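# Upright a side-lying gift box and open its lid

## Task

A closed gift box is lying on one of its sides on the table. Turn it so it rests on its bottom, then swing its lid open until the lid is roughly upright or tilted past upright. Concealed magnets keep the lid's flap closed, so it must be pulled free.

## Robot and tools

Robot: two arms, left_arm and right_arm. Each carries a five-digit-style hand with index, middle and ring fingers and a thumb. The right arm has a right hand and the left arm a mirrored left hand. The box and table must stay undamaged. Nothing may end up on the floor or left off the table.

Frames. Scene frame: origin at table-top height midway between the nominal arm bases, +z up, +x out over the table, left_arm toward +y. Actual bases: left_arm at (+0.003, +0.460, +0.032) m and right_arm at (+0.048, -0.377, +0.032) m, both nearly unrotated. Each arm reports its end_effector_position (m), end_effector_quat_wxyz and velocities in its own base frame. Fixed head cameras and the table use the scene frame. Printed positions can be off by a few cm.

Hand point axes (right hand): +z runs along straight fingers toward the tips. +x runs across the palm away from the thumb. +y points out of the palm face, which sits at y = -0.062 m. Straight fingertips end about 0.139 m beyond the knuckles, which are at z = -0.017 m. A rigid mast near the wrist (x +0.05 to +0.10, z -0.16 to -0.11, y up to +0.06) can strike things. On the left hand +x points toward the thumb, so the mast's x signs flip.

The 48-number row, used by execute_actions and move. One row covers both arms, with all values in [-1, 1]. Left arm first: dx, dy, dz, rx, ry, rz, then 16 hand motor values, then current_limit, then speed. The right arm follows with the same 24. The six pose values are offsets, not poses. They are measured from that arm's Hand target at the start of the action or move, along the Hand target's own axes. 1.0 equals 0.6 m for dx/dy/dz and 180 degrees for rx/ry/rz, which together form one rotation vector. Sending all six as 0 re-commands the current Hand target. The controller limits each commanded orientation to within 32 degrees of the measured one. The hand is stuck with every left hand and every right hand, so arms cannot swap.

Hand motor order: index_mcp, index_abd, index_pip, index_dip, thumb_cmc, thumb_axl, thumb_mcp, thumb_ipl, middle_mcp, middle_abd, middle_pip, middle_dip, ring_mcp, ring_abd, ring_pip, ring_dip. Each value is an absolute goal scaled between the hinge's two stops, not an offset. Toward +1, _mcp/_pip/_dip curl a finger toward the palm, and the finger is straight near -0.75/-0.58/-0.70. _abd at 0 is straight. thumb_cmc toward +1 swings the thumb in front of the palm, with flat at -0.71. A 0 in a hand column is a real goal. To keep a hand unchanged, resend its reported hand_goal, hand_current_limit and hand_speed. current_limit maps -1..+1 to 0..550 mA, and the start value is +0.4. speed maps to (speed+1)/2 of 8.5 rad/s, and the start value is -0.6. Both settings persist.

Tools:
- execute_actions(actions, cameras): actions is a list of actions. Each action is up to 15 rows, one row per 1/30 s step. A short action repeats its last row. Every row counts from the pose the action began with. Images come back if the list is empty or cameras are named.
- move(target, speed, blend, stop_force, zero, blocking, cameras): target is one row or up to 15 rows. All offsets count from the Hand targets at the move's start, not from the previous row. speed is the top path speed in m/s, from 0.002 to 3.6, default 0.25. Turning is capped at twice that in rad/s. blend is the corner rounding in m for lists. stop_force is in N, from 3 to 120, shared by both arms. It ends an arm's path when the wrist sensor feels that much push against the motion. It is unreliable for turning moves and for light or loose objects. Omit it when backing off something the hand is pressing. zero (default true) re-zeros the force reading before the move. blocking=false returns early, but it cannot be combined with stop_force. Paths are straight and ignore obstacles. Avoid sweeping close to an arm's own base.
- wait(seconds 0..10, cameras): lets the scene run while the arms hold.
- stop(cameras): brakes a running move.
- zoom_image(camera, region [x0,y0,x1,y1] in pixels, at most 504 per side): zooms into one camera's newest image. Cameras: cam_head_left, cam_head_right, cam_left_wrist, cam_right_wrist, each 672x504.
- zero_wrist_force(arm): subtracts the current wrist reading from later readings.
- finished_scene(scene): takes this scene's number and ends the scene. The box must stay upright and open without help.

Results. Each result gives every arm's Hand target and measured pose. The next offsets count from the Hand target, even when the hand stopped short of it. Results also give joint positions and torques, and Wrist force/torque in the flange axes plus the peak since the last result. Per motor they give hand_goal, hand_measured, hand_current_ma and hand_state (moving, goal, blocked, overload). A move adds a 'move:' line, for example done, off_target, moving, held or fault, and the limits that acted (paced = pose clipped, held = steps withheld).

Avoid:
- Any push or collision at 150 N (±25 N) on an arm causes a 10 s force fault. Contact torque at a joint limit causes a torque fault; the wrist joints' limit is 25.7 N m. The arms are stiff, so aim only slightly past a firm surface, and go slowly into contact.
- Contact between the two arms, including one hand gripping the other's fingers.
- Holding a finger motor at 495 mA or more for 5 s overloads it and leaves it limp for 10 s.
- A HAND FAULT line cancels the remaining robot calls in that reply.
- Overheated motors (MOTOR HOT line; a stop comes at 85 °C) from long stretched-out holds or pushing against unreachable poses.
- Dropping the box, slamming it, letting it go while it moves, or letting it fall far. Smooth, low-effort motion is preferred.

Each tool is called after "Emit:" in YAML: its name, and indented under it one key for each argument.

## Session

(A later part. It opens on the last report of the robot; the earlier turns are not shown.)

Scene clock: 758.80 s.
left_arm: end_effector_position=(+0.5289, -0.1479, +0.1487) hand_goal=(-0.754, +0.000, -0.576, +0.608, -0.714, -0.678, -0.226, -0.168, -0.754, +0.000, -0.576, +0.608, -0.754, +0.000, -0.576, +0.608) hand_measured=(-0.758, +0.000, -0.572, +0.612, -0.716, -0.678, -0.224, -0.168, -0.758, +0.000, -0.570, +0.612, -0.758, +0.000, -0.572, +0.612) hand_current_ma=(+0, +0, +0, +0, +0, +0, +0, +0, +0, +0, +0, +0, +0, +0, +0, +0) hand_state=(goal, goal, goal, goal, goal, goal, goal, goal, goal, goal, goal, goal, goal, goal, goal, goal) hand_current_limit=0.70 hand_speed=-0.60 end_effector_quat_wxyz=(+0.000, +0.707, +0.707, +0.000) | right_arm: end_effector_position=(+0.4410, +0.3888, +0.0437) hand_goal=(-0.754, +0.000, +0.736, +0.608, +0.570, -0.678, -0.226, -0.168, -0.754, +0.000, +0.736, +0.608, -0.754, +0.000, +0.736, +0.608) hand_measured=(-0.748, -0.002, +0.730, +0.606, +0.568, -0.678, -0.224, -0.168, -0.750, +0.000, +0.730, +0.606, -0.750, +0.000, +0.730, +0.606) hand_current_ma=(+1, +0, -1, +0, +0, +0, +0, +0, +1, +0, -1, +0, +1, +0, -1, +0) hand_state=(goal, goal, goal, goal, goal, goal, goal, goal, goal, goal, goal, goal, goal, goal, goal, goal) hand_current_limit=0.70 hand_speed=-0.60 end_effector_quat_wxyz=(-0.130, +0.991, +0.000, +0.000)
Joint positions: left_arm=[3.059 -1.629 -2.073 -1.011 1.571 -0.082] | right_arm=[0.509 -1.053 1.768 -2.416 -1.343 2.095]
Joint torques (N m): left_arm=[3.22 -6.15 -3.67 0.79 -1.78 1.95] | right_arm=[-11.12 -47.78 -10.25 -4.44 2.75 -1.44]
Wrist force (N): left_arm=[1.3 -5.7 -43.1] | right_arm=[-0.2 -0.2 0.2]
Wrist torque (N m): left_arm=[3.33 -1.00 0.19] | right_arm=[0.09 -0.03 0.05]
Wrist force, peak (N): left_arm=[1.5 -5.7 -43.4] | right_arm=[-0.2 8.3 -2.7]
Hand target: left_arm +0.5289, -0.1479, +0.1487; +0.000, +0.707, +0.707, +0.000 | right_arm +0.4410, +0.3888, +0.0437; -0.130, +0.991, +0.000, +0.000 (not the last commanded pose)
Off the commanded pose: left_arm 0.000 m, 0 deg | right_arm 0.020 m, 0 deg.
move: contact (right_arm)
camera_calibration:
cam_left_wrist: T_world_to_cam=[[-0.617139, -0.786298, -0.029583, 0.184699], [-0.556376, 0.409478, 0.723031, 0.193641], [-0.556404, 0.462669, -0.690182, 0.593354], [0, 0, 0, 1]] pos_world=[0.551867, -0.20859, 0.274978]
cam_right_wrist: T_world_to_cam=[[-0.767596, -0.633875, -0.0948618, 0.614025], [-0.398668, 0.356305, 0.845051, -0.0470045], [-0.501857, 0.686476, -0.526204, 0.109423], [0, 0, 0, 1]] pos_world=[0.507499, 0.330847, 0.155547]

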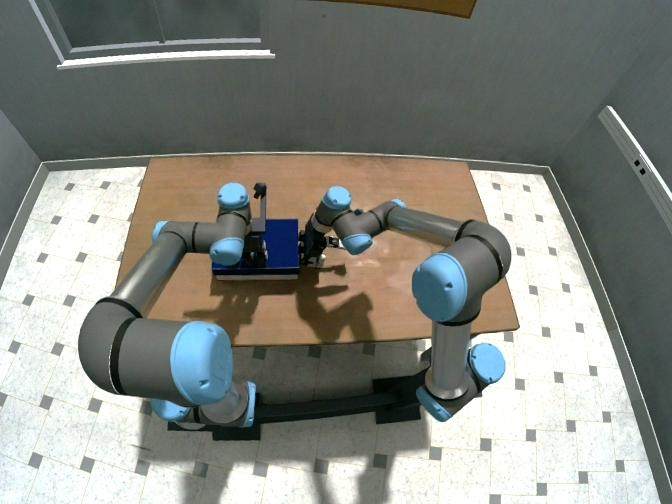

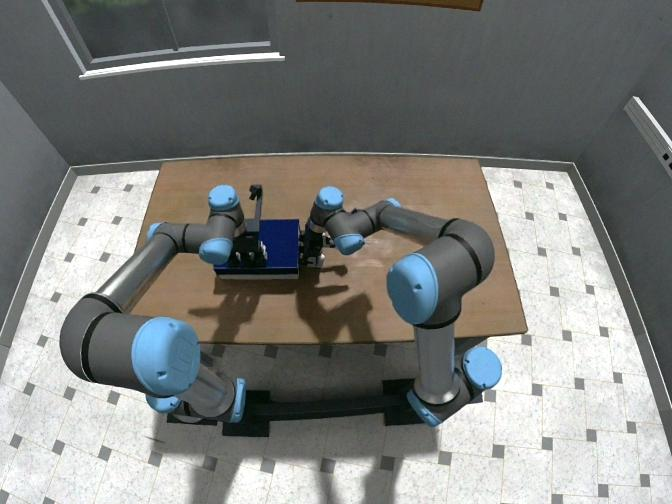

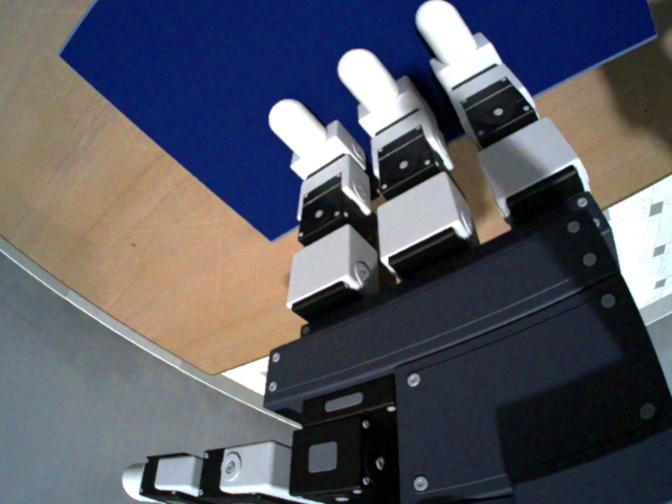

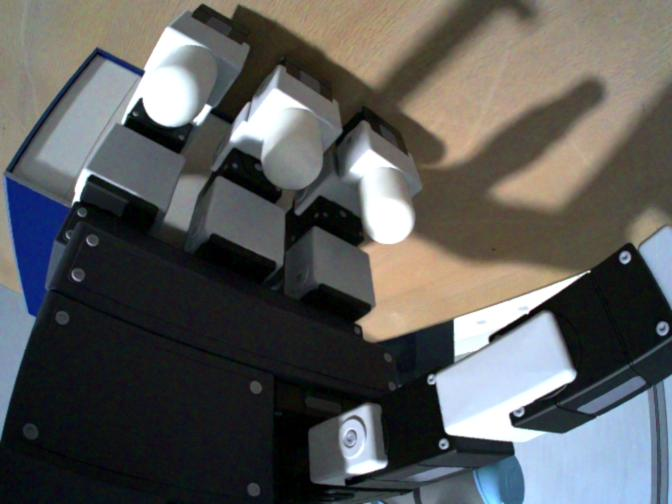

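Emit:
move:
  target: [0,0,0,0,0,0,-0.754,0,-0.576,0.608,-0.714,-0.678,-0.226,-0.168,-0.754,0,-0.576,0.608,-0.754,0,-0.576,0.608,0.7,-0.6,-0.05,-0.0064,0.0017,0,0,0,-0.754,0,0.736,0.608,0.57,-0.678,-0.226,-0.168,-0.754,0,0.736,0.608,-0.754,0,0.736,0.608,0.7,-0.6]
  speed: 0.02
  stop_force: 5
  cameras: ["cam_head_left", "cam_head_right", "cam_right_wrist"]

Emit:
zoom_image:
  camera: "cam_head_right"
  region: [260, 200, 360, 290]

Emit:
zoom_image:
  camera: "cam_head_left"
  region: [260, 200, 360, 290]

Scene clock: 773.73 s.
left_arm: end_effector_position=(+0.5289, -0.1479, +0.1487) hand_goal=(-0.754, +0.000, -0.576, +0.608, -0.714, -0.678, -0.226, -0.168, -0.754, +0.000, -0.576, +0.608, -0.754, +0.000, -0.576, +0.608) hand_measured=(-0.758, +0.000, -0.572, +0.612, -0.716, -0.678, -0.224, -0.168, -0.758, +0.000, -0.570, +0.612, -0.758, +0.000, -0.572, +0.612) hand_current_ma=(+0, +0, +0, +0, +0, +0, +0, +0, +0, +0, +0, +0, +0, +0, +0, +0) hand_state=(goal, goal, goal, goal, goal, goal, goal, goal, goal, goal, goal, goal, goal, goal, goal, goal) hand_current_limit=0.70 hand_speed=-0.60 end_effector_quat_wxyz=(+0.000, +0.707, +0.707, +0.000) | right_arm: end_effector_position=(+0.4145, +0.3923, +0.0437) hand_goal=(-0.754, +0.000, +0.736, +0.608, +0.570, -0.678, -0.226, -0.168, -0.754, +0.000, +0.736, +0.608, -0.754, +0.000, +0.736, +0.608) hand_measured=(-0.702, -0.002, +0.730, +0.606, +0.568, -0.678, -0.224, -0.168, -0.706, +0.000, +0.730, +0.606, -0.714, +0.000, +0.730, +0.606) hand_current_ma=(+62, +0, -1, +0, +0, +0, +0, +0, +51, +0, -1, +0, +39, +0, -1, +0) hand_state=(blocked, goal, goal, goal, goal, goal, goal, goal, blocked, goal, goal, goal, blocked, goal, goal, goal) hand_current_limit=0.70 hand_speed=-0.60 end_effector_quat_wxyz=(-0.130, +0.991, +0.000, +0.000)
Joint positions: left_arm=[3.059 -1.629 -2.073 -1.011 1.571 -0.082] | right_arm=[0.536 -1.083 1.822 -2.445 -1.347 2.122]
Joint torques (N m): left_arm=[-1.85 -5.44 -3.11 0.68 -1.61 1.65] | right_arm=[-6.65 -24.77 -27.13 -2.32 5.18 -1.46]
Wrist force (N): left_arm=[1.5 -5.4 -43.1] | right_arm=[-2.0 13.4 -3.3]
Wrist torque (N m): left_arm=[3.36 -1.01 0.20] | right_arm=[0.23 -0.04 0.02]
Wrist force, peak (N): left_arm=[1.3 -5.8 -43.4] | right_arm=[2.1 17.8 -4.1]
Hand target: left_arm +0.5289, -0.1479, +0.1487; +0.000, +0.707, +0.707, +0.000 | right_arm +0.4145, +0.3923, +0.0437; -0.130, +0.991, +0.000, +0.000 (not the last commanded pose)
Off the commanded pose: left_arm 0.000 m, 0 deg | right_arm 0.003 m, 0 deg.
move: contact (right_arm)
camera_calibration:
cam_right_wrist: T_world_to_cam=[[-0.76762, -0.633854, -0.0948087, 0.595822], [-0.398619, 0.356343, 0.845057, -0.0588934], [-0.501858, 0.686476, -0.526203, 0.0936708], [0, 0, 0, 1]] pos_world=[0.480899, 0.334347, 0.155547]
Images, in order (width x height): cam_head_left 672x504, cam_head_right 672x504, cam_right_wrist 672x504.

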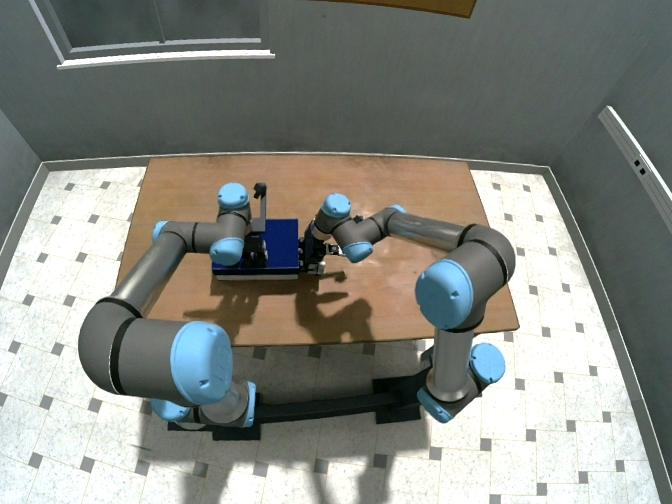

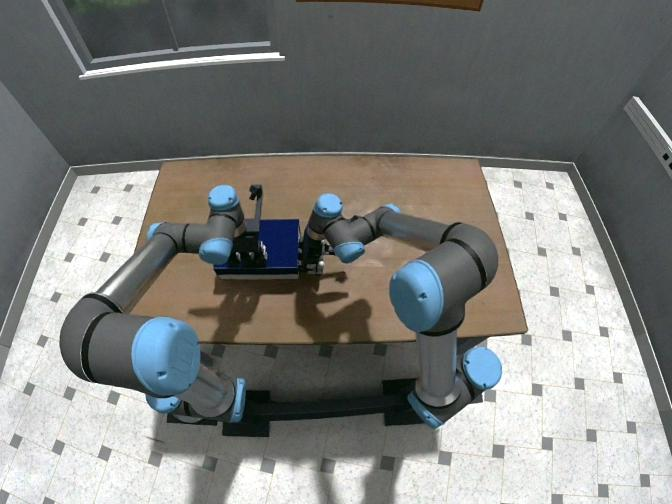

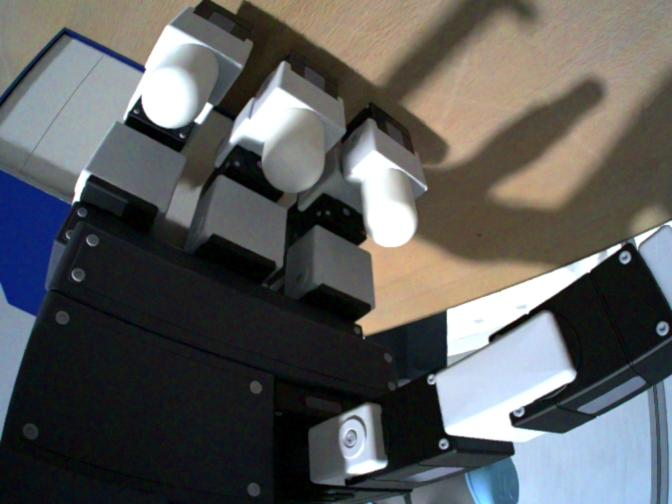

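Scaled by 5.040 from the camera's 672x504 image, which has a finer 960x720 frame.

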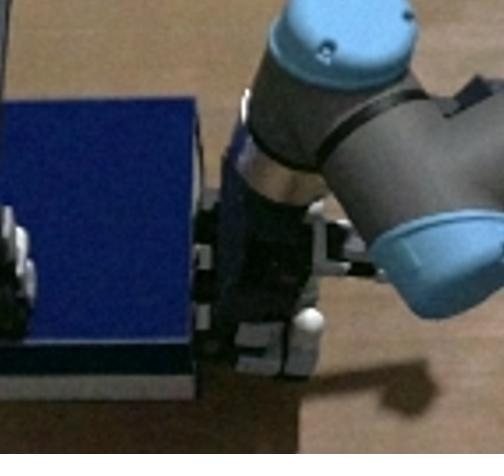

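Scaled by 5.040 from the camera's 672x504 image, which has a finer 960x720 frame.

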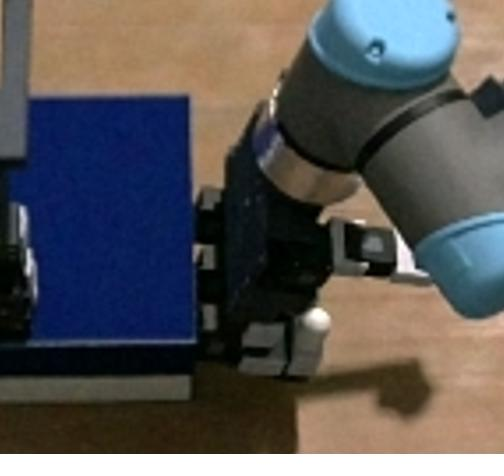

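Emit:
move:
  target: [0,0,0,0,0,0,-0.754,0,-0.576,0.608,-0.714,-0.678,-0.226,-0.168,-0.754,0,-0.576,0.608,-0.754,0,-0.576,0.608,0.7,-0.6,-0.03,0,0,0,0,0,-0.754,0,0.736,0.608,0.57,-0.678,-0.226,-0.168,-0.754,0,0.736,0.608,-0.754,0,0.736,0.608,0.7,-0.6]
  speed: 0.015
  stop_force: 15
  cameras: ["cam_head_left", "cam_head_right", "cam_right_wrist"]

Emit:
zoom_image:
  camera: "cam_head_right"
  region: [210, 200, 340, 290]

Emit:
zoom_image:
  camera: "cam_head_left"
  region: [210, 200, 340, 290]

Scene clock: 784.13 s.
left_arm: end_effector_position=(+0.5289, -0.1479, +0.1487) hand_goal=(-0.754, +0.000, -0.576, +0.608, -0.714, -0.678, -0.226, -0.168, -0.754, +0.000, -0.576, +0.608, -0.754, +0.000, -0.576, +0.608) hand_measured=(-0.758, +0.000, -0.572, +0.612, -0.716, -0.678, -0.224, -0.168, -0.758, +0.000, -0.570, +0.612, -0.758, +0.000, -0.572, +0.612) hand_current_ma=(+0, +0, +0, +0, +0, +0, +0, +0, +0, +0, +0, +0, +0, +0, +0, +0) hand_state=(goal, goal, goal, goal, goal, goal, goal, goal, goal, goal, goal, goal, goal, goal, goal, goal) hand_current_limit=0.70 hand_speed=-0.60 end_effector_quat_wxyz=(+0.000, +0.707, +0.707, +0.000) | right_arm: end_effector_position=(+0.3965, +0.3923, +0.0437) hand_goal=(-0.754, +0.000, +0.736, +0.608, +0.570, -0.678, -0.226, -0.168, -0.754, +0.000, +0.736, +0.608, -0.754, +0.000, +0.736, +0.608) hand_measured=(-0.702, -0.002, +0.730, +0.606, +0.568, -0.678, -0.224, -0.168, -0.706, +0.000, +0.730, +0.606, -0.714, +0.000, +0.730, +0.606) hand_current_ma=(+62, +0, -1, +0, +0, +0, +0, +0, +51, +0, -1, +0, +39, +0, -1, +0) hand_state=(blocked, goal, goal, goal, goal, goal, goal, goal, blocked, goal, goal, goal, blocked, goal, goal, goal) hand_current_limit=0.70 hand_speed=-0.60 end_effector_quat_wxyz=(-0.130, +0.991, +0.000, +0.000)
Joint positions: left_arm=[3.059 -1.629 -2.073 -1.011 1.571 -0.082] | right_arm=[0.552 -1.106 1.862 -2.466 -1.349 2.139]
Joint torques (N m): left_arm=[-6.32 -3.81 -0.66 0.7 -1.55 1.42] | right_arm=[17.24 -45.93 -11.98 -5.52 1.1 1.41]
Wrist force (N): left_arm=[1.9 -5.1 -41.5] | right_arm=[2.6 14.8 -3.0]
Wrist torque (N m): left_arm=[3.21 -0.96 0.26] | right_arm=[0.20 0.15 0.56]
Wrist force, peak (N): left_arm=[1.6 -5.8 -43.5] | right_arm=[2.7 15.0 -2.8]
Hand target: left_arm +0.5289, -0.1479, +0.1487; +0.000, +0.707, +0.707, +0.000 | right_arm +0.3965, +0.3923, +0.0437; -0.130, +0.991, +0.000, +0.000
Off the commanded pose: left_arm 0.000 m, 0 deg | right_arm 0.000 m, 0 deg.
move: done
camera_calibration:
cam_right_wrist: T_world_to_cam=[[-0.76762, -0.633854, -0.0948087, 0.582005], [-0.398619, 0.356343, 0.845057, -0.0660686], [-0.501858, 0.686476, -0.526203, 0.0846374], [0, 0, 0, 1]] pos_world=[0.462899, 0.334347, 0.155547]
Images, in order (width x height): cam_head_left 672x504, cam_head_right 672x504, cam_right_wrist 672x504.

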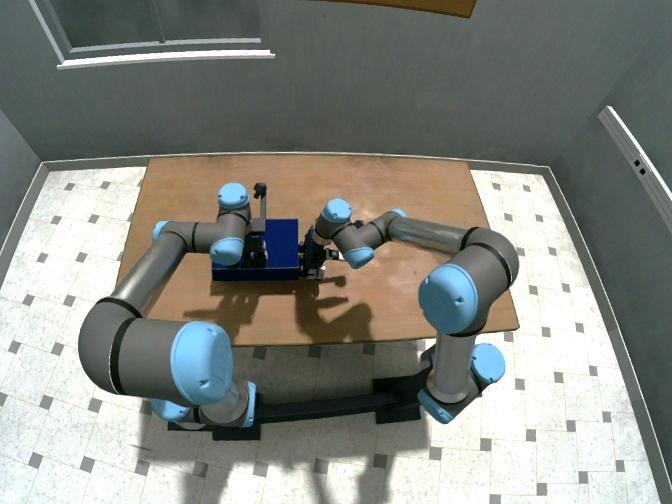

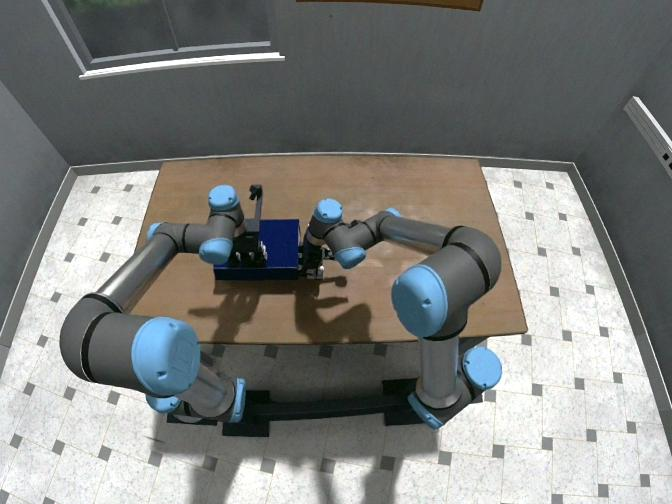

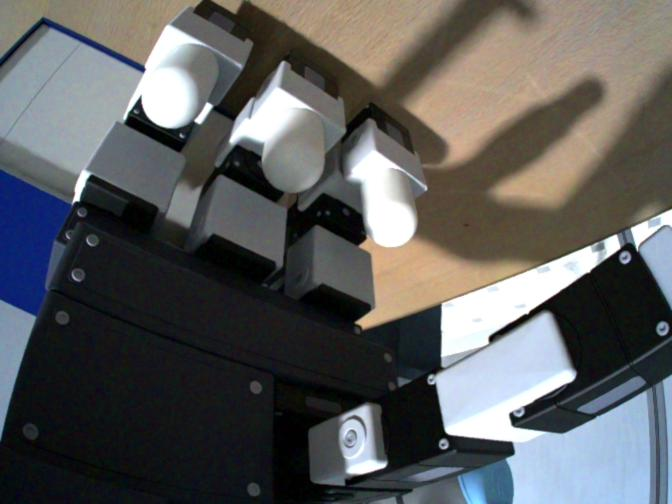

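Scaled by 3.877 from the camera's 672x504 image, which has a finer 960x720 frame.

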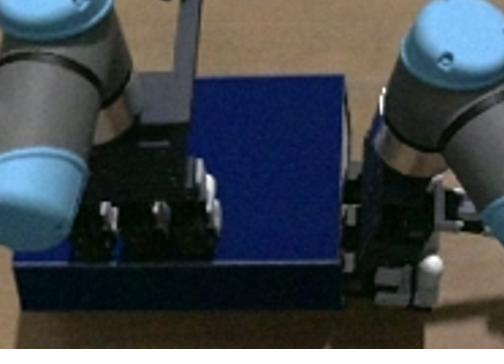

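Scaled by 3.877 from the camera's 672x504 image, which has a finer 960x720 frame.

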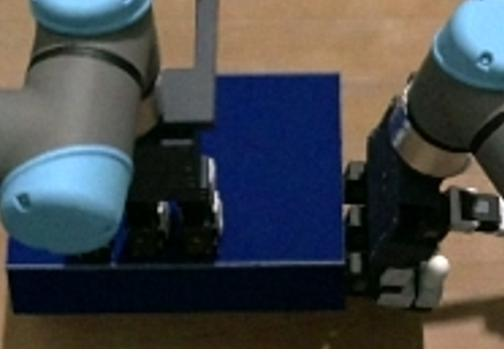

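Emit:
move:
  target: [0,0,0,0,0,0,-0.754,0,-0.576,0.608,-0.714,-0.678,-0.226,-0.168,-0.754,0,-0.576,0.608,-0.754,0,-0.576,0.608,0.7,-0.6,-0.02,0.003,-0.0008,0,0,0,-0.754,0,0.736,0.608,0.57,-0.678,-0.226,-0.168,-0.754,0,0.736,0.608,-0.754,0,0.736,0.608,0.7,-0.6]
  speed: 0.02
  cameras: ["cam_head_left", "cam_head_right", "cam_right_wrist"]

Emit:
zoom_image:
  camera: "cam_head_right"
  region: [210, 200, 340, 290]

Emit:
zoom_image:
  camera: "cam_head_left"
  region: [210, 200, 340, 290]

Scene clock: 807.27 s.
left_arm: end_effector_position=(+0.5289, -0.1479, +0.1487) hand_goal=(-0.754, +0.000, -0.576, +0.608, -0.714, -0.678, -0.226, -0.168, -0.754, +0.000, -0.576, +0.608, -0.754, +0.000, -0.576, +0.608) hand_measured=(-0.758, +0.000, -0.572, +0.612, -0.716, -0.678, -0.224, -0.168, -0.758, +0.000, -0.570, +0.612, -0.758, +0.000, -0.572, +0.612) hand_current_ma=(+0, +0, +0, +0, +0, +0, +0, +0, +0, +0, +0, +0, +0, +0, +0, +0) hand_state=(goal, goal, goal, goal, goal, goal, goal, goal, goal, goal, goal, goal, goal, goal, goal, goal) hand_current_limit=0.70 hand_speed=-0.60 end_effector_quat_wxyz=(+0.000, +0.707, +0.707, +0.000) | right_arm: end_effector_position=(+0.3846, +0.3905, +0.0437) hand_goal=(-0.754, +0.000, +0.736, +0.608, +0.570, -0.678, -0.226, -0.168, -0.754, +0.000, +0.736, +0.608, -0.754, +0.000, +0.736, +0.608) hand_measured=(-0.724, -0.002, +0.730, +0.606, +0.568, -0.678, -0.224, -0.168, -0.726, +0.000, +0.730, +0.606, -0.732, +0.000, +0.730, +0.606) hand_current_ma=(+22, +0, -1, +0, +0, +0, +0, +0, +20, +0, -1, +0, +13, +0, -1, +0) hand_state=(blocked, goal, goal, goal, goal, goal, goal, goal, blocked, goal, goal, goal, blocked, goal, goal, goal) hand_current_limit=0.70 hand_speed=-0.60 end_effector_quat_wxyz=(-0.130, +0.991, +0.000, +0.000)
Joint positions: left_arm=[3.059 -1.629 -2.073 -1.011 1.571 -0.082] | right_arm=[0.561 -1.124 1.891 -2.48 -1.35 2.147]
Joint torques (N m): left_arm=[-6.57 1.59 5.98 0.54 -1.6 1.14] | right_arm=[11.79 -45.16 -8.99 -4.92 -1.28 1.56]
Wrist force (N): left_arm=[1.8 -5.1 -41.4] | right_arm=[0.9 3.8 -0.4]
Wrist torque (N m): left_arm=[3.20 -1.01 0.25] | right_arm=[0.06 0.00 0.06]
Wrist force, peak (N): left_arm=[2.0 -5.2 -41.7] | right_arm=[2.6 15.0 -2.9]
Hand target: left_arm +0.5289, -0.1479, +0.1487; +0.000, +0.707, +0.707, +0.000 | right_arm +0.3845, +0.3905, +0.0437; -0.130, +0.991, +0.000, +0.000
Off the commanded pose: left_arm 0.000 m, 0 deg | right_arm 0.000 m, 0 deg.
move: done
camera_calibration:
cam_right_wrist: T_world_to_cam=[[-0.76762, -0.633854, -0.0948087, 0.571806], [-0.398619, 0.356343, 0.845057, -0.0701309], [-0.501858, 0.686476, -0.526203, 0.0799511], [0, 0, 0, 1]] pos_world=[0.451099, 0.332547, 0.155547]
Images, in order (width x height): cam_head_left 672x504, cam_head_right 672x504, cam_right_wrist 672x504.

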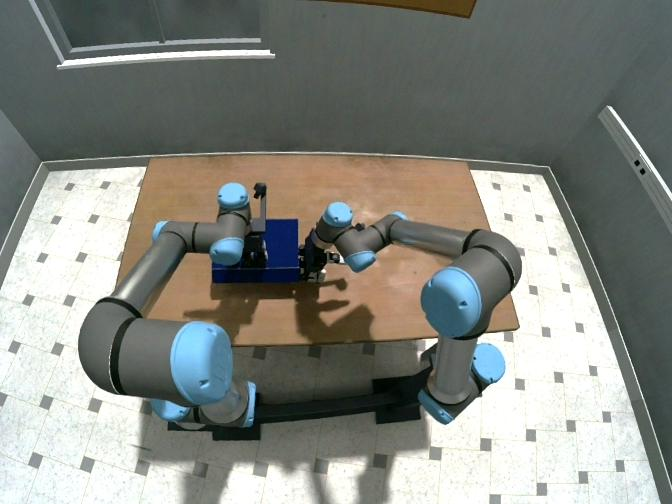

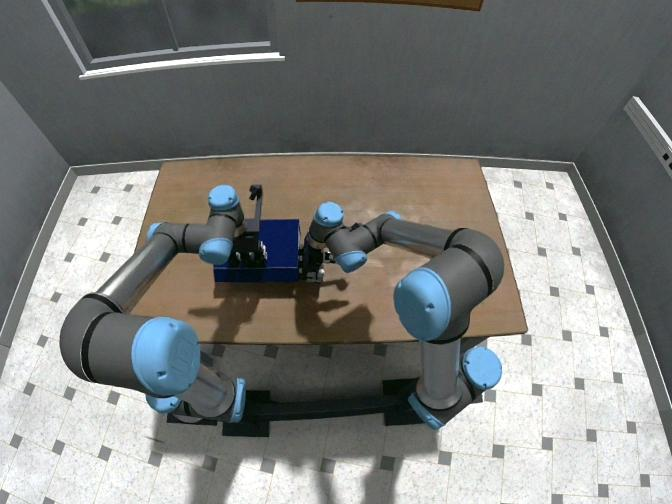

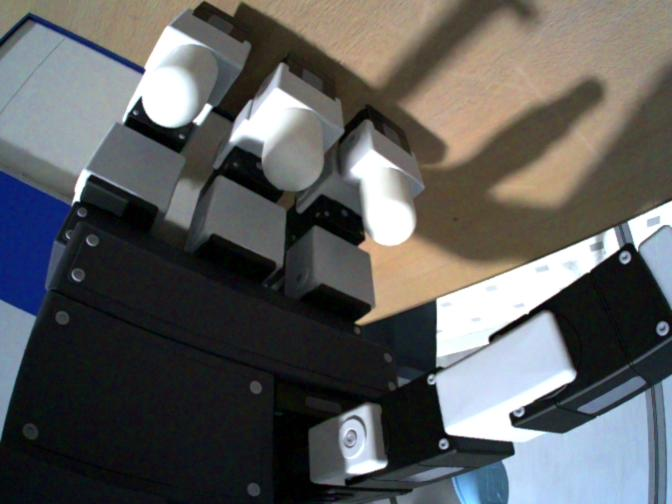

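Scaled by 3.877 from the camera's 672x504 image, which has a finer 960x720 frame.

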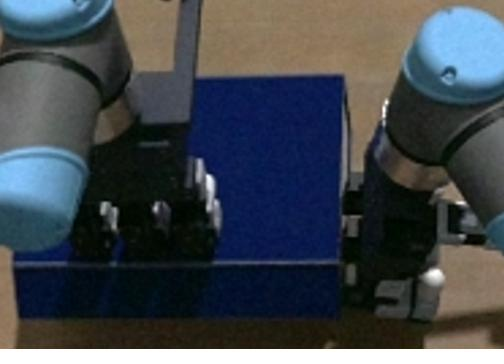

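Scaled by 3.877 from the camera's 672x504 image, which has a finer 960x720 frame.

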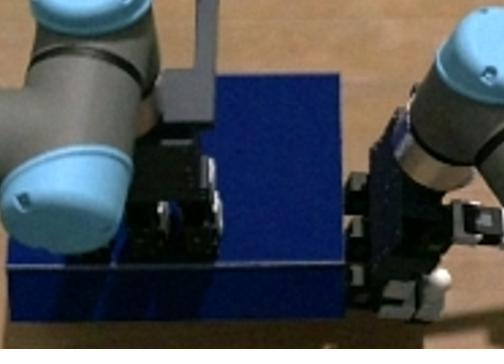

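Emit:
move:
  target:
    - [0,0,-0.0833,0,0,0,-0.754,0,-0.576,0.608,-0.714,-0.678,-0.226,-0.168,-0.754,0,-0.576,0.608,-0.754,0,-0.576,0.608,0.7,-0.6,0,0,0,0,0,0,-0.754,0,0.736,0.608,0.57,-0.678,-0.226,-0.168,-0.754,0,0.736,0.608,-0.754,0,0.736,0.608,0.7,-0.6]
    - [-0.0433,-0.2822,-0.0833,0,0,0,-0.754,0,-0.576,0.608,-0.714,-0.678,-0.226,-0.168,-0.754,0,-0.576,0.608,-0.754,0,-0.576,0.608,0.7,-0.6,0,0,0,0,0,0,-0.754,0,0.736,0.608,0.57,-0.678,-0.226,-0.168,-0.754,0,0.736,0.608,-0.754,0,0.736,0.608,0.7,-0.6]
  speed: 0.25
  blend: 0.02

Emit:
move:
  target: [0,0,0.225,0,0,0,-0.754,0,0.08,-0.043,-0.714,-0.678,-0.226,-0.168,-0.754,0,0.08,-0.043,-0.754,0,0.08,-0.043,0.7,-0.6,0,0,0,0,0,0,-0.754,0,0.736,0.608,0.57,-0.678,-0.226,-0.168,-0.754,0,0.736,0.608,-0.754,0,0.736,0.608,0.7,-0.6]
  speed: 0.2
  cameras: ["all"]

Emit:
zoom_image:
  camera: "cam_head_right"
  region: [210, 200, 340, 310]

Emit:
zoom_image:
  camera: "cam_head_left"
  region: [210, 200, 340, 310]

Scene clock: 821.33 s.
left_arm: end_effector_position=(+0.3597, -0.1738, +0.1987) hand_goal=(-0.754, +0.000, -0.576, +0.608, -0.714, -0.678, -0.226, -0.168, -0.754, +0.000, -0.576, +0.608, -0.754, +0.000, -0.576, +0.608) hand_measured=(-0.754, +0.000, -0.574, +0.610, -0.716, -0.678, -0.224, -0.168, -0.754, +0.000, -0.574, +0.610, -0.754, +0.000, -0.574, +0.610) hand_current_ma=(+0, +0, +0, +0, +0, +0, +0, +0, +0, +0, +0, +0, +0, +0, +0, +0) hand_state=(goal, goal, goal, goal, goal, goal, goal, goal, goal, goal, goal, goal, goal, goal, goal, goal) hand_current_limit=0.70 hand_speed=-0.60 end_effector_quat_wxyz=(+0.000, +0.707, +0.707, +0.000) | right_arm: end_effector_position=(+0.3845, +0.3905, +0.0437) hand_goal=(-0.754, +0.000, +0.736, +0.608, +0.570, -0.678, -0.226, -0.168, -0.754, +0.000, +0.736, +0.608, -0.754, +0.000, +0.736, +0.608) hand_measured=(-0.742, -0.002, +0.730, +0.606, +0.568, -0.678, -0.224, -0.168, -0.736, +0.000, +0.730, +0.606, -0.740, +0.000, +0.730, +0.606) hand_current_ma=(+4, +0, -1, +0, +0, +0, +0, +0, +8, +0, -1, +0, +5, +0, -1, +0) hand_state=(goal, goal, goal, goal, goal, goal, goal, goal, goal, goal, goal, goal, goal, goal, goal, goal) hand_current_limit=0.70 hand_speed=-0.60 end_effector_quat_wxyz=(-0.130, +0.991, +0.000, +0.000)
Joint positions: left_arm=[2.927 -1.184 -2.289 -1.239 1.571 -0.215] | right_arm=[0.561 -1.124 1.892 -2.48 -1.35 2.147]
Joint torques (N m): left_arm=[-11.95 13.66 15.31 1.11 1.77 -2.42] | right_arm=[-0.38 -43.84 -10.43 -2.4 -1.31 1.42]
Wrist force (N): left_arm=[0.1 0.0 -0.3] | right_arm=[0.0 1.2 0.2]
Wrist torque (N m): left_arm=[0.02 -0.05 0.08] | right_arm=[0.05 -0.06 -0.05]
Wrist force, peak (N): left_arm=[1.6 -5.2 -41.9] | right_arm=[0.9 4.2 -0.2]
Hand target: left_arm +0.3596, -0.1738, +0.1988; +0.000, +0.707, +0.707, +0.000 | right_arm +0.3845, +0.3905, +0.0437; -0.130, +0.991, +0.000, +0.000
Off the commanded pose: left_arm 0.000 m, 0 deg | right_arm 0.000 m, 0 deg.
move: done

Scene clock: 822.80 s.
left_arm: end_effector_position=(+0.3596, -0.1738, +0.0638) hand_goal=(-0.754, +0.000, +0.080, -0.044, -0.714, -0.678, -0.226, -0.168, -0.754, +0.000, +0.080, -0.044, -0.754, +0.000, +0.080, -0.044) hand_measured=(-0.754, +0.000, +0.074, -0.042, -0.716, -0.678, -0.224, -0.168, -0.754, +0.000, +0.074, -0.042, -0.754, +0.000, +0.074, -0.042) hand_current_ma=(+0, +0, +0, +0, +0, +0, +0, +0, +0, +0, -1, +0, +0, +0, +0, +0) hand_state=(goal, goal, goal, goal, goal, goal, goal, goal, goal, goal, goal, goal, goal, goal, goal, goal) hand_current_limit=0.70 hand_speed=-0.60 end_effector_quat_wxyz=(+0.000, +0.707, +0.707, +0.000) | right_arm: end_effector_position=(+0.3845, +0.3905, +0.0437) hand_goal=(-0.754, +0.000, +0.736, +0.608, +0.570, -0.678, -0.226, -0.168, -0.754, +0.000, +0.736, +0.608, -0.754, +0.000, +0.736, +0.608) hand_measured=(-0.742, -0.002, +0.730, +0.606, +0.568, -0.678, -0.224, -0.168, -0.736, +0.000, +0.730, +0.606, -0.740, +0.000, +0.730, +0.606) hand_current_ma=(+4, +0, -1, +0, +0, +0, +0, +0, +8, +0, -1, +0, +5, +0, -1, +0) hand_state=(goal, goal, goal, goal, goal, goal, goal, goal, goal, goal, goal, goal, goal, goal, goal, goal) hand_current_limit=0.70 hand_speed=-0.60 end_effector_quat_wxyz=(-0.130, +0.991, +0.000, +0.000)
Joint positions: left_arm=[2.926 -1.447 -2.53 -0.736 1.571 -0.215] | right_arm=[0.561 -1.124 1.892 -2.48 -1.35 2.147]
Joint torques (N m): left_arm=[-11.39 0.84 8.88 4.07 1.93 -2.45] | right_arm=[-7.86 -42.17 -10.41 -0.94 -1.24 1.45]
Wrist force (N): left_arm=[0.2 0.3 -0.4] | right_arm=[0.0 1.3 0.3]
Wrist torque (N m): left_arm=[0.08 -0.06 0.09] | right_arm=[0.05 -0.05 -0.05]
Wrist force, peak (N): left_arm=[-0.1 0.1 -1.6] | right_arm=[-0.2 1.4 0.3]
Hand target: left_arm +0.3596, -0.1738, +0.0638; +0.000, +0.707, +0.707, +0.000 | right_arm +0.3845, +0.3905, +0.0437; -0.130, +0.991, +0.000, +0.000
Off the commanded pose: left_arm 0.000 m, 0 deg | right_arm 0.000 m, 0 deg.
move: done
camera_calibration:
cam_left_wrist: T_world_to_cam=[[-0.617139, -0.786298, -0.029583, 0.0572794], [-0.556376, 0.409478, 0.723031, 0.171382], [-0.556404, 0.462669, -0.690182, 0.452486], [0, 0, 0, 1]] pos_world=[0.382467, -0.23449, 0.190078]
cam_right_wrist: T_world_to_cam=[[-0.76762, -0.633854, -0.0948087, 0.571653], [-0.398619, 0.356343, 0.845057, -0.0702106], [-0.501858, 0.686476, -0.526203, 0.0798507], [0, 0, 0, 1]] pos_world=[0.450899, 0.332547, 0.155547]

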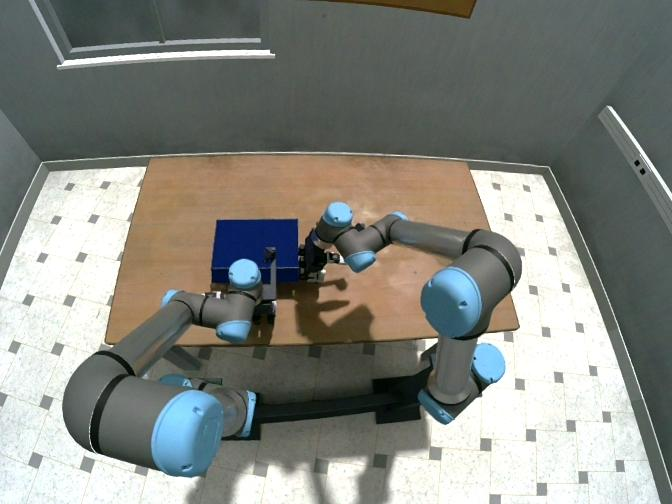

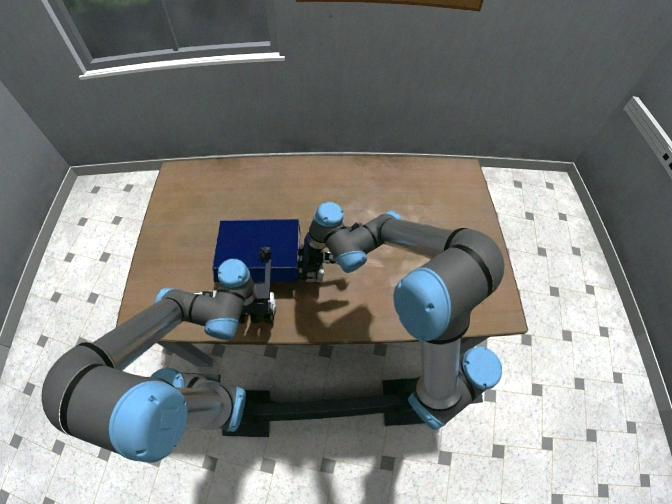

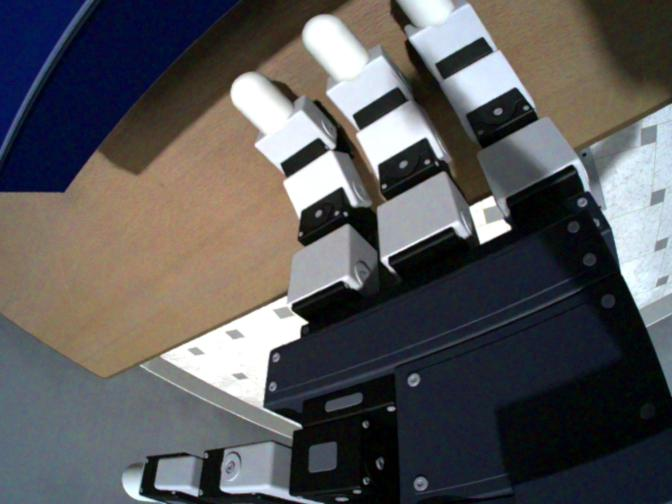

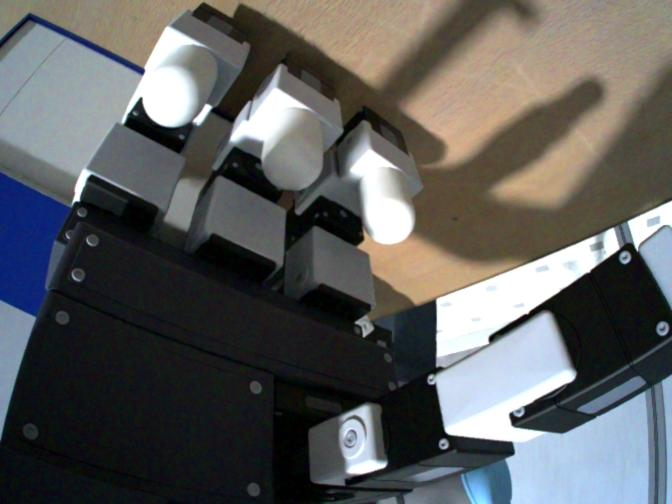

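Scaled by 3.877 from the camera's 672x504 image, which has a finer 960x720 frame.

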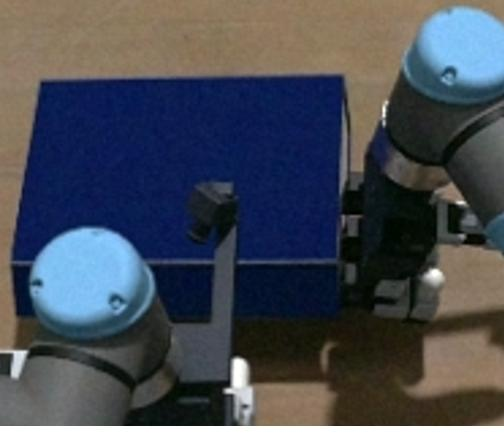

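Scaled by 3.877 from the camera's 672x504 image, which has a finer 960x720 frame.

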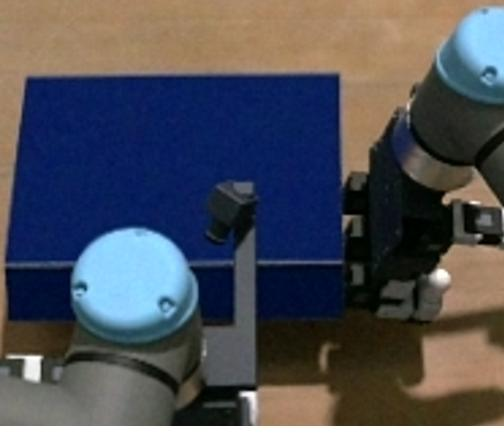

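Emit:
move:
  target: [-0.0013,0.102,0,0,0,0,-0.754,0,0.08,-0.044,-0.714,-0.678,-0.226,-0.168,-0.754,0,0.08,-0.044,-0.754,0,0.08,-0.044,0.7,-0.6,0,0,0,0,0,0,-0.754,0,0.736,0.608,0.57,-0.678,-0.226,-0.168,-0.754,0,0.736,0.608,-0.754,0,0.736,0.608,0.7,-0.6]
  speed: 0.1

Emit:
move:
  target: [0,0,-0.137,0,0,0,-0.754,0,0.08,-0.044,-0.714,-0.678,-0.226,-0.168,-0.754,0,0.08,-0.044,-0.754,0,0.08,-0.044,0.7,-0.6,0,0,0,0,0,0,-0.754,0,0.736,0.608,0.57,-0.678,-0.226,-0.168,-0.754,0,0.736,0.608,-0.754,0,0.736,0.608,0.7,-0.6]
  speed: 0.06
  stop_force: 12
  cameras: ["all"]

Emit:
zoom_image:
  camera: "cam_head_right"
  region: [210, 200, 340, 310]

Emit:
zoom_image:
  camera: "cam_head_left"
  region: [210, 200, 340, 310]

Scene clock: 832.27 s.
left_arm: end_effector_position=(+0.4207, -0.1746, +0.0638) hand_goal=(-0.754, +0.000, +0.080, -0.044, -0.714, -0.678, -0.226, -0.168, -0.754, +0.000, +0.080, -0.044, -0.754, +0.000, +0.080, -0.044) hand_measured=(-0.754, +0.000, +0.074, -0.042, -0.716, -0.678, -0.224, -0.168, -0.754, +0.000, +0.074, -0.042, -0.754, +0.000, +0.074, -0.042) hand_current_ma=(+0, +0, +0, +0, +0, +0, +0, +0, +0, +0, -1, +0, +0, +0, +0, +0) hand_state=(goal, goal, goal, goal, goal, goal, goal, goal, goal, goal, goal, goal, goal, goal, goal, goal) hand_current_limit=0.70 hand_speed=-0.60 end_effector_quat_wxyz=(+0.000, +0.707, +0.707, +0.000) | right_arm: end_effector_position=(+0.3845, +0.3905, +0.0437) hand_goal=(-0.754, +0.000, +0.736, +0.608, +0.570, -0.678, -0.226, -0.168, -0.754, +0.000, +0.736, +0.608, -0.754, +0.000, +0.736, +0.608) hand_measured=(-0.742, -0.002, +0.730, +0.606, +0.568, -0.678, -0.224, -0.168, -0.736, +0.000, +0.730, +0.606, -0.740, +0.000, +0.730, +0.606) hand_current_ma=(+4, +0, -1, +0, +0, +0, +0, +0, +8, +0, -1, +0, +5, +0, -1, +0) hand_state=(goal, goal, goal, goal, goal, goal, goal, goal, goal, goal, goal, goal, goal, goal, goal, goal) hand_current_limit=0.70 hand_speed=-0.60 end_effector_quat_wxyz=(-0.130, +0.991, +0.000, +0.000)
Joint positions: left_arm=[2.96 -1.586 -2.403 -0.723 1.571 -0.182] | right_arm=[0.561 -1.124 1.892 -2.48 -1.35 2.147]
Joint torques (N m): left_arm=[11.57 7.69 25.62 3.74 0.29 2.07] | right_arm=[-8.22 -37.85 -9.87 -0.86 -1.37 1.41]
Wrist force (N): left_arm=[-0.1 0.1 -0.4] | right_arm=[-0.2 1.4 0.3]
Wrist torque (N m): left_arm=[0.06 -0.02 -0.05] | right_arm=[0.06 -0.04 -0.06]
Wrist force, peak (N): left_arm=[0.0 0.6 -0.5] | right_arm=[-0.2 1.5 0.2]
Hand target: left_arm +0.4208, -0.1746, +0.0637; +0.000, +0.707, +0.707, +0.000 | right_arm +0.3845, +0.3905, +0.0437; -0.130, +0.991, +0.000, +0.000
Off the commanded pose: left_arm 0.000 m, 0 deg | right_arm 0.000 m, 0 deg.
move: done

Scene clock: 834.73 s.
left_arm: end_effector_position=(+0.4208, -0.1746, +0.1459) hand_goal=(-0.754, +0.000, +0.080, -0.044, -0.714, -0.678, -0.226, -0.168, -0.754, +0.000, +0.080, -0.044, -0.754, +0.000, +0.080, -0.044) hand_measured=(-0.758, +0.000, +0.074, -0.044, -0.716, -0.678, -0.224, -0.168, -0.756, +0.000, +0.074, -0.044, -0.756, +0.000, +0.074, -0.044) hand_current_ma=(+0, +0, +0, +0, +0, +0, +0, +0, +0, +0, -1, +0, +0, +0, +0, +0) hand_state=(goal, goal, goal, goal, goal, goal, goal, goal, goal, goal, goal, goal, goal, goal, goal, goal) hand_current_limit=0.70 hand_speed=-0.60 end_effector_quat_wxyz=(+0.000, +0.707, +0.707, +0.000) | right_arm: end_effector_position=(+0.3845, +0.3905, +0.0437) hand_goal=(-0.754, +0.000, +0.736, +0.608, +0.570, -0.678, -0.226, -0.168, -0.754, +0.000, +0.736, +0.608, -0.754, +0.000, +0.736, +0.608) hand_measured=(-0.750, -0.002, +0.730, +0.606, +0.568, -0.678, -0.224, -0.168, -0.736, +0.000, +0.730, +0.606, -0.740, +0.000, +0.730, +0.606) hand_current_ma=(+1, +0, -1, +0, +0, +0, +0, +0, +8, +0, -1, +0, +5, +0, -1, +0) hand_state=(goal, goal, goal, goal, goal, goal, goal, goal, goal, goal, goal, goal, goal, goal, goal, goal) hand_current_limit=0.70 hand_speed=-0.60 end_effector_quat_wxyz=(-0.130, +0.991, +0.000, +0.000)
Joint positions: left_arm=[2.96 -1.412 -2.284 -1.016 1.571 -0.182] | right_arm=[0.561 -1.124 1.892 -2.48 -1.35 2.147]
Joint torques (N m): left_arm=[11.62 23.2 28.57 1.14 -1.66 1.95] | right_arm=[-7.83 -35.7 -10.36 -0.96 -1.38 1.29]
Wrist force (N): left_arm=[-0.1 0.5 0.3] | right_arm=[-0.2 0.9 0.1]
Wrist torque (N m): left_arm=[0.02 0.01 -0.07] | right_arm=[0.06 -0.05 -0.05]
Wrist force, peak (N): left_arm=[-0.2 1.1 0.0] | right_arm=[-0.2 1.4 0.5]
Hand target: left_arm +0.4208, -0.1746, +0.1459; +0.000, +0.707, +0.707, +0.000 | right_arm +0.3845, +0.3905, +0.0437; -0.130, +0.991, +0.000, +0.000
Off the commanded pose: left_arm 0.000 m, 0 deg | right_arm 0.000 m, 0 deg.
move: done
camera_calibration:
cam_left_wrist: T_world_to_cam=[[-0.617139, -0.786298, -0.029583, 0.096848], [-0.556376, 0.409478, 0.723031, 0.146399], [-0.556404, 0.462669, -0.690182, 0.543572], [0, 0, 0, 1]] pos_world=[0.443667, -0.23529, 0.272178]
cam_right_wrist: T_world_to_cam=[[-0.76762, -0.633854, -0.0948087, 0.571653], [-0.398619, 0.356343, 0.845057, -0.0702106], [-0.501858, 0.686476, -0.526203, 0.0798507], [0, 0, 0, 1]] pos_world=[0.450899, 0.332547, 0.155547]

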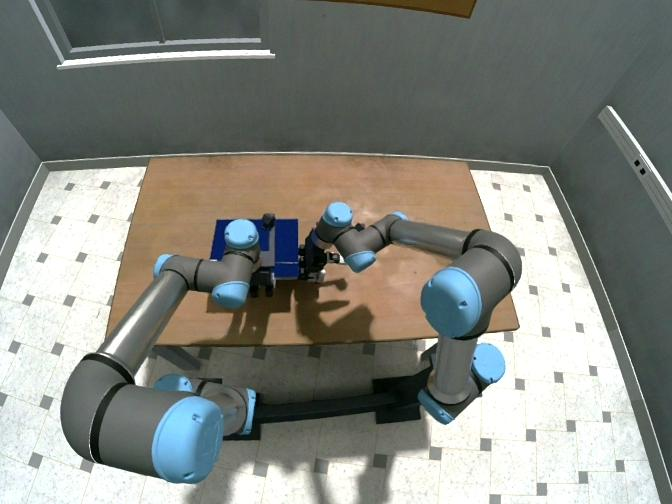

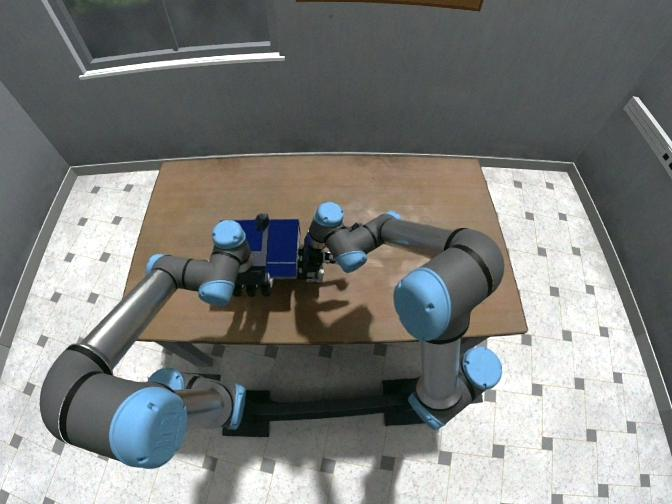

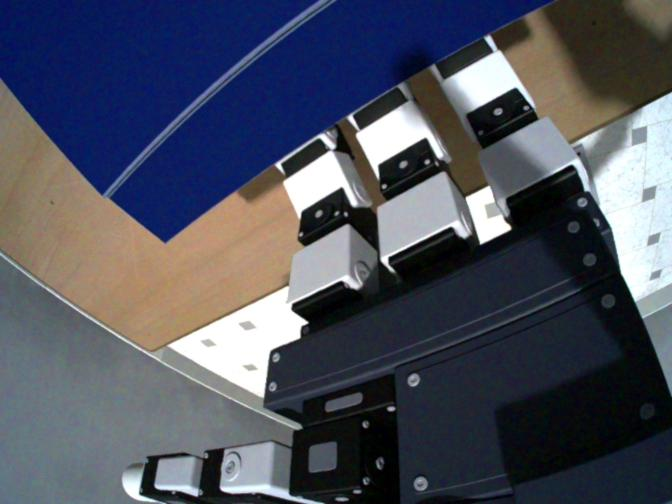

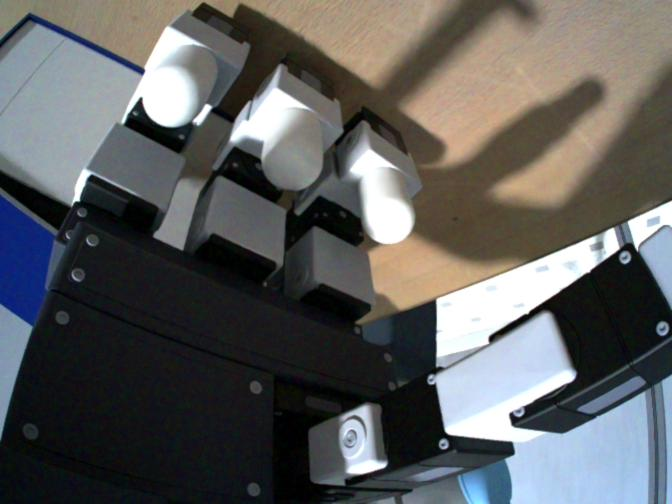

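Scaled by 3.877 from the camera's 672x504 image, which has a finer 960x720 frame.

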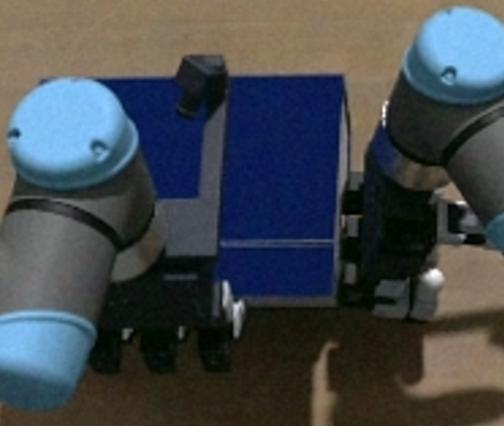

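Scaled by 3.877 from the camera's 672x504 image, which has a finer 960x720 frame.

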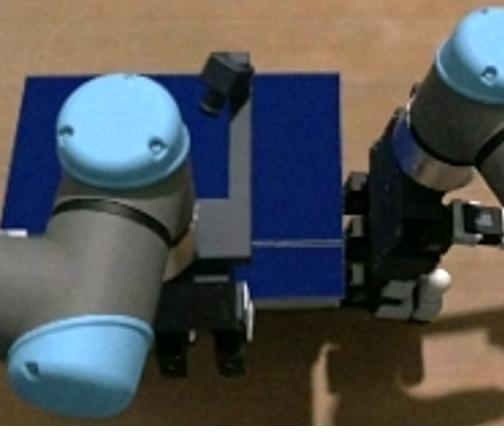

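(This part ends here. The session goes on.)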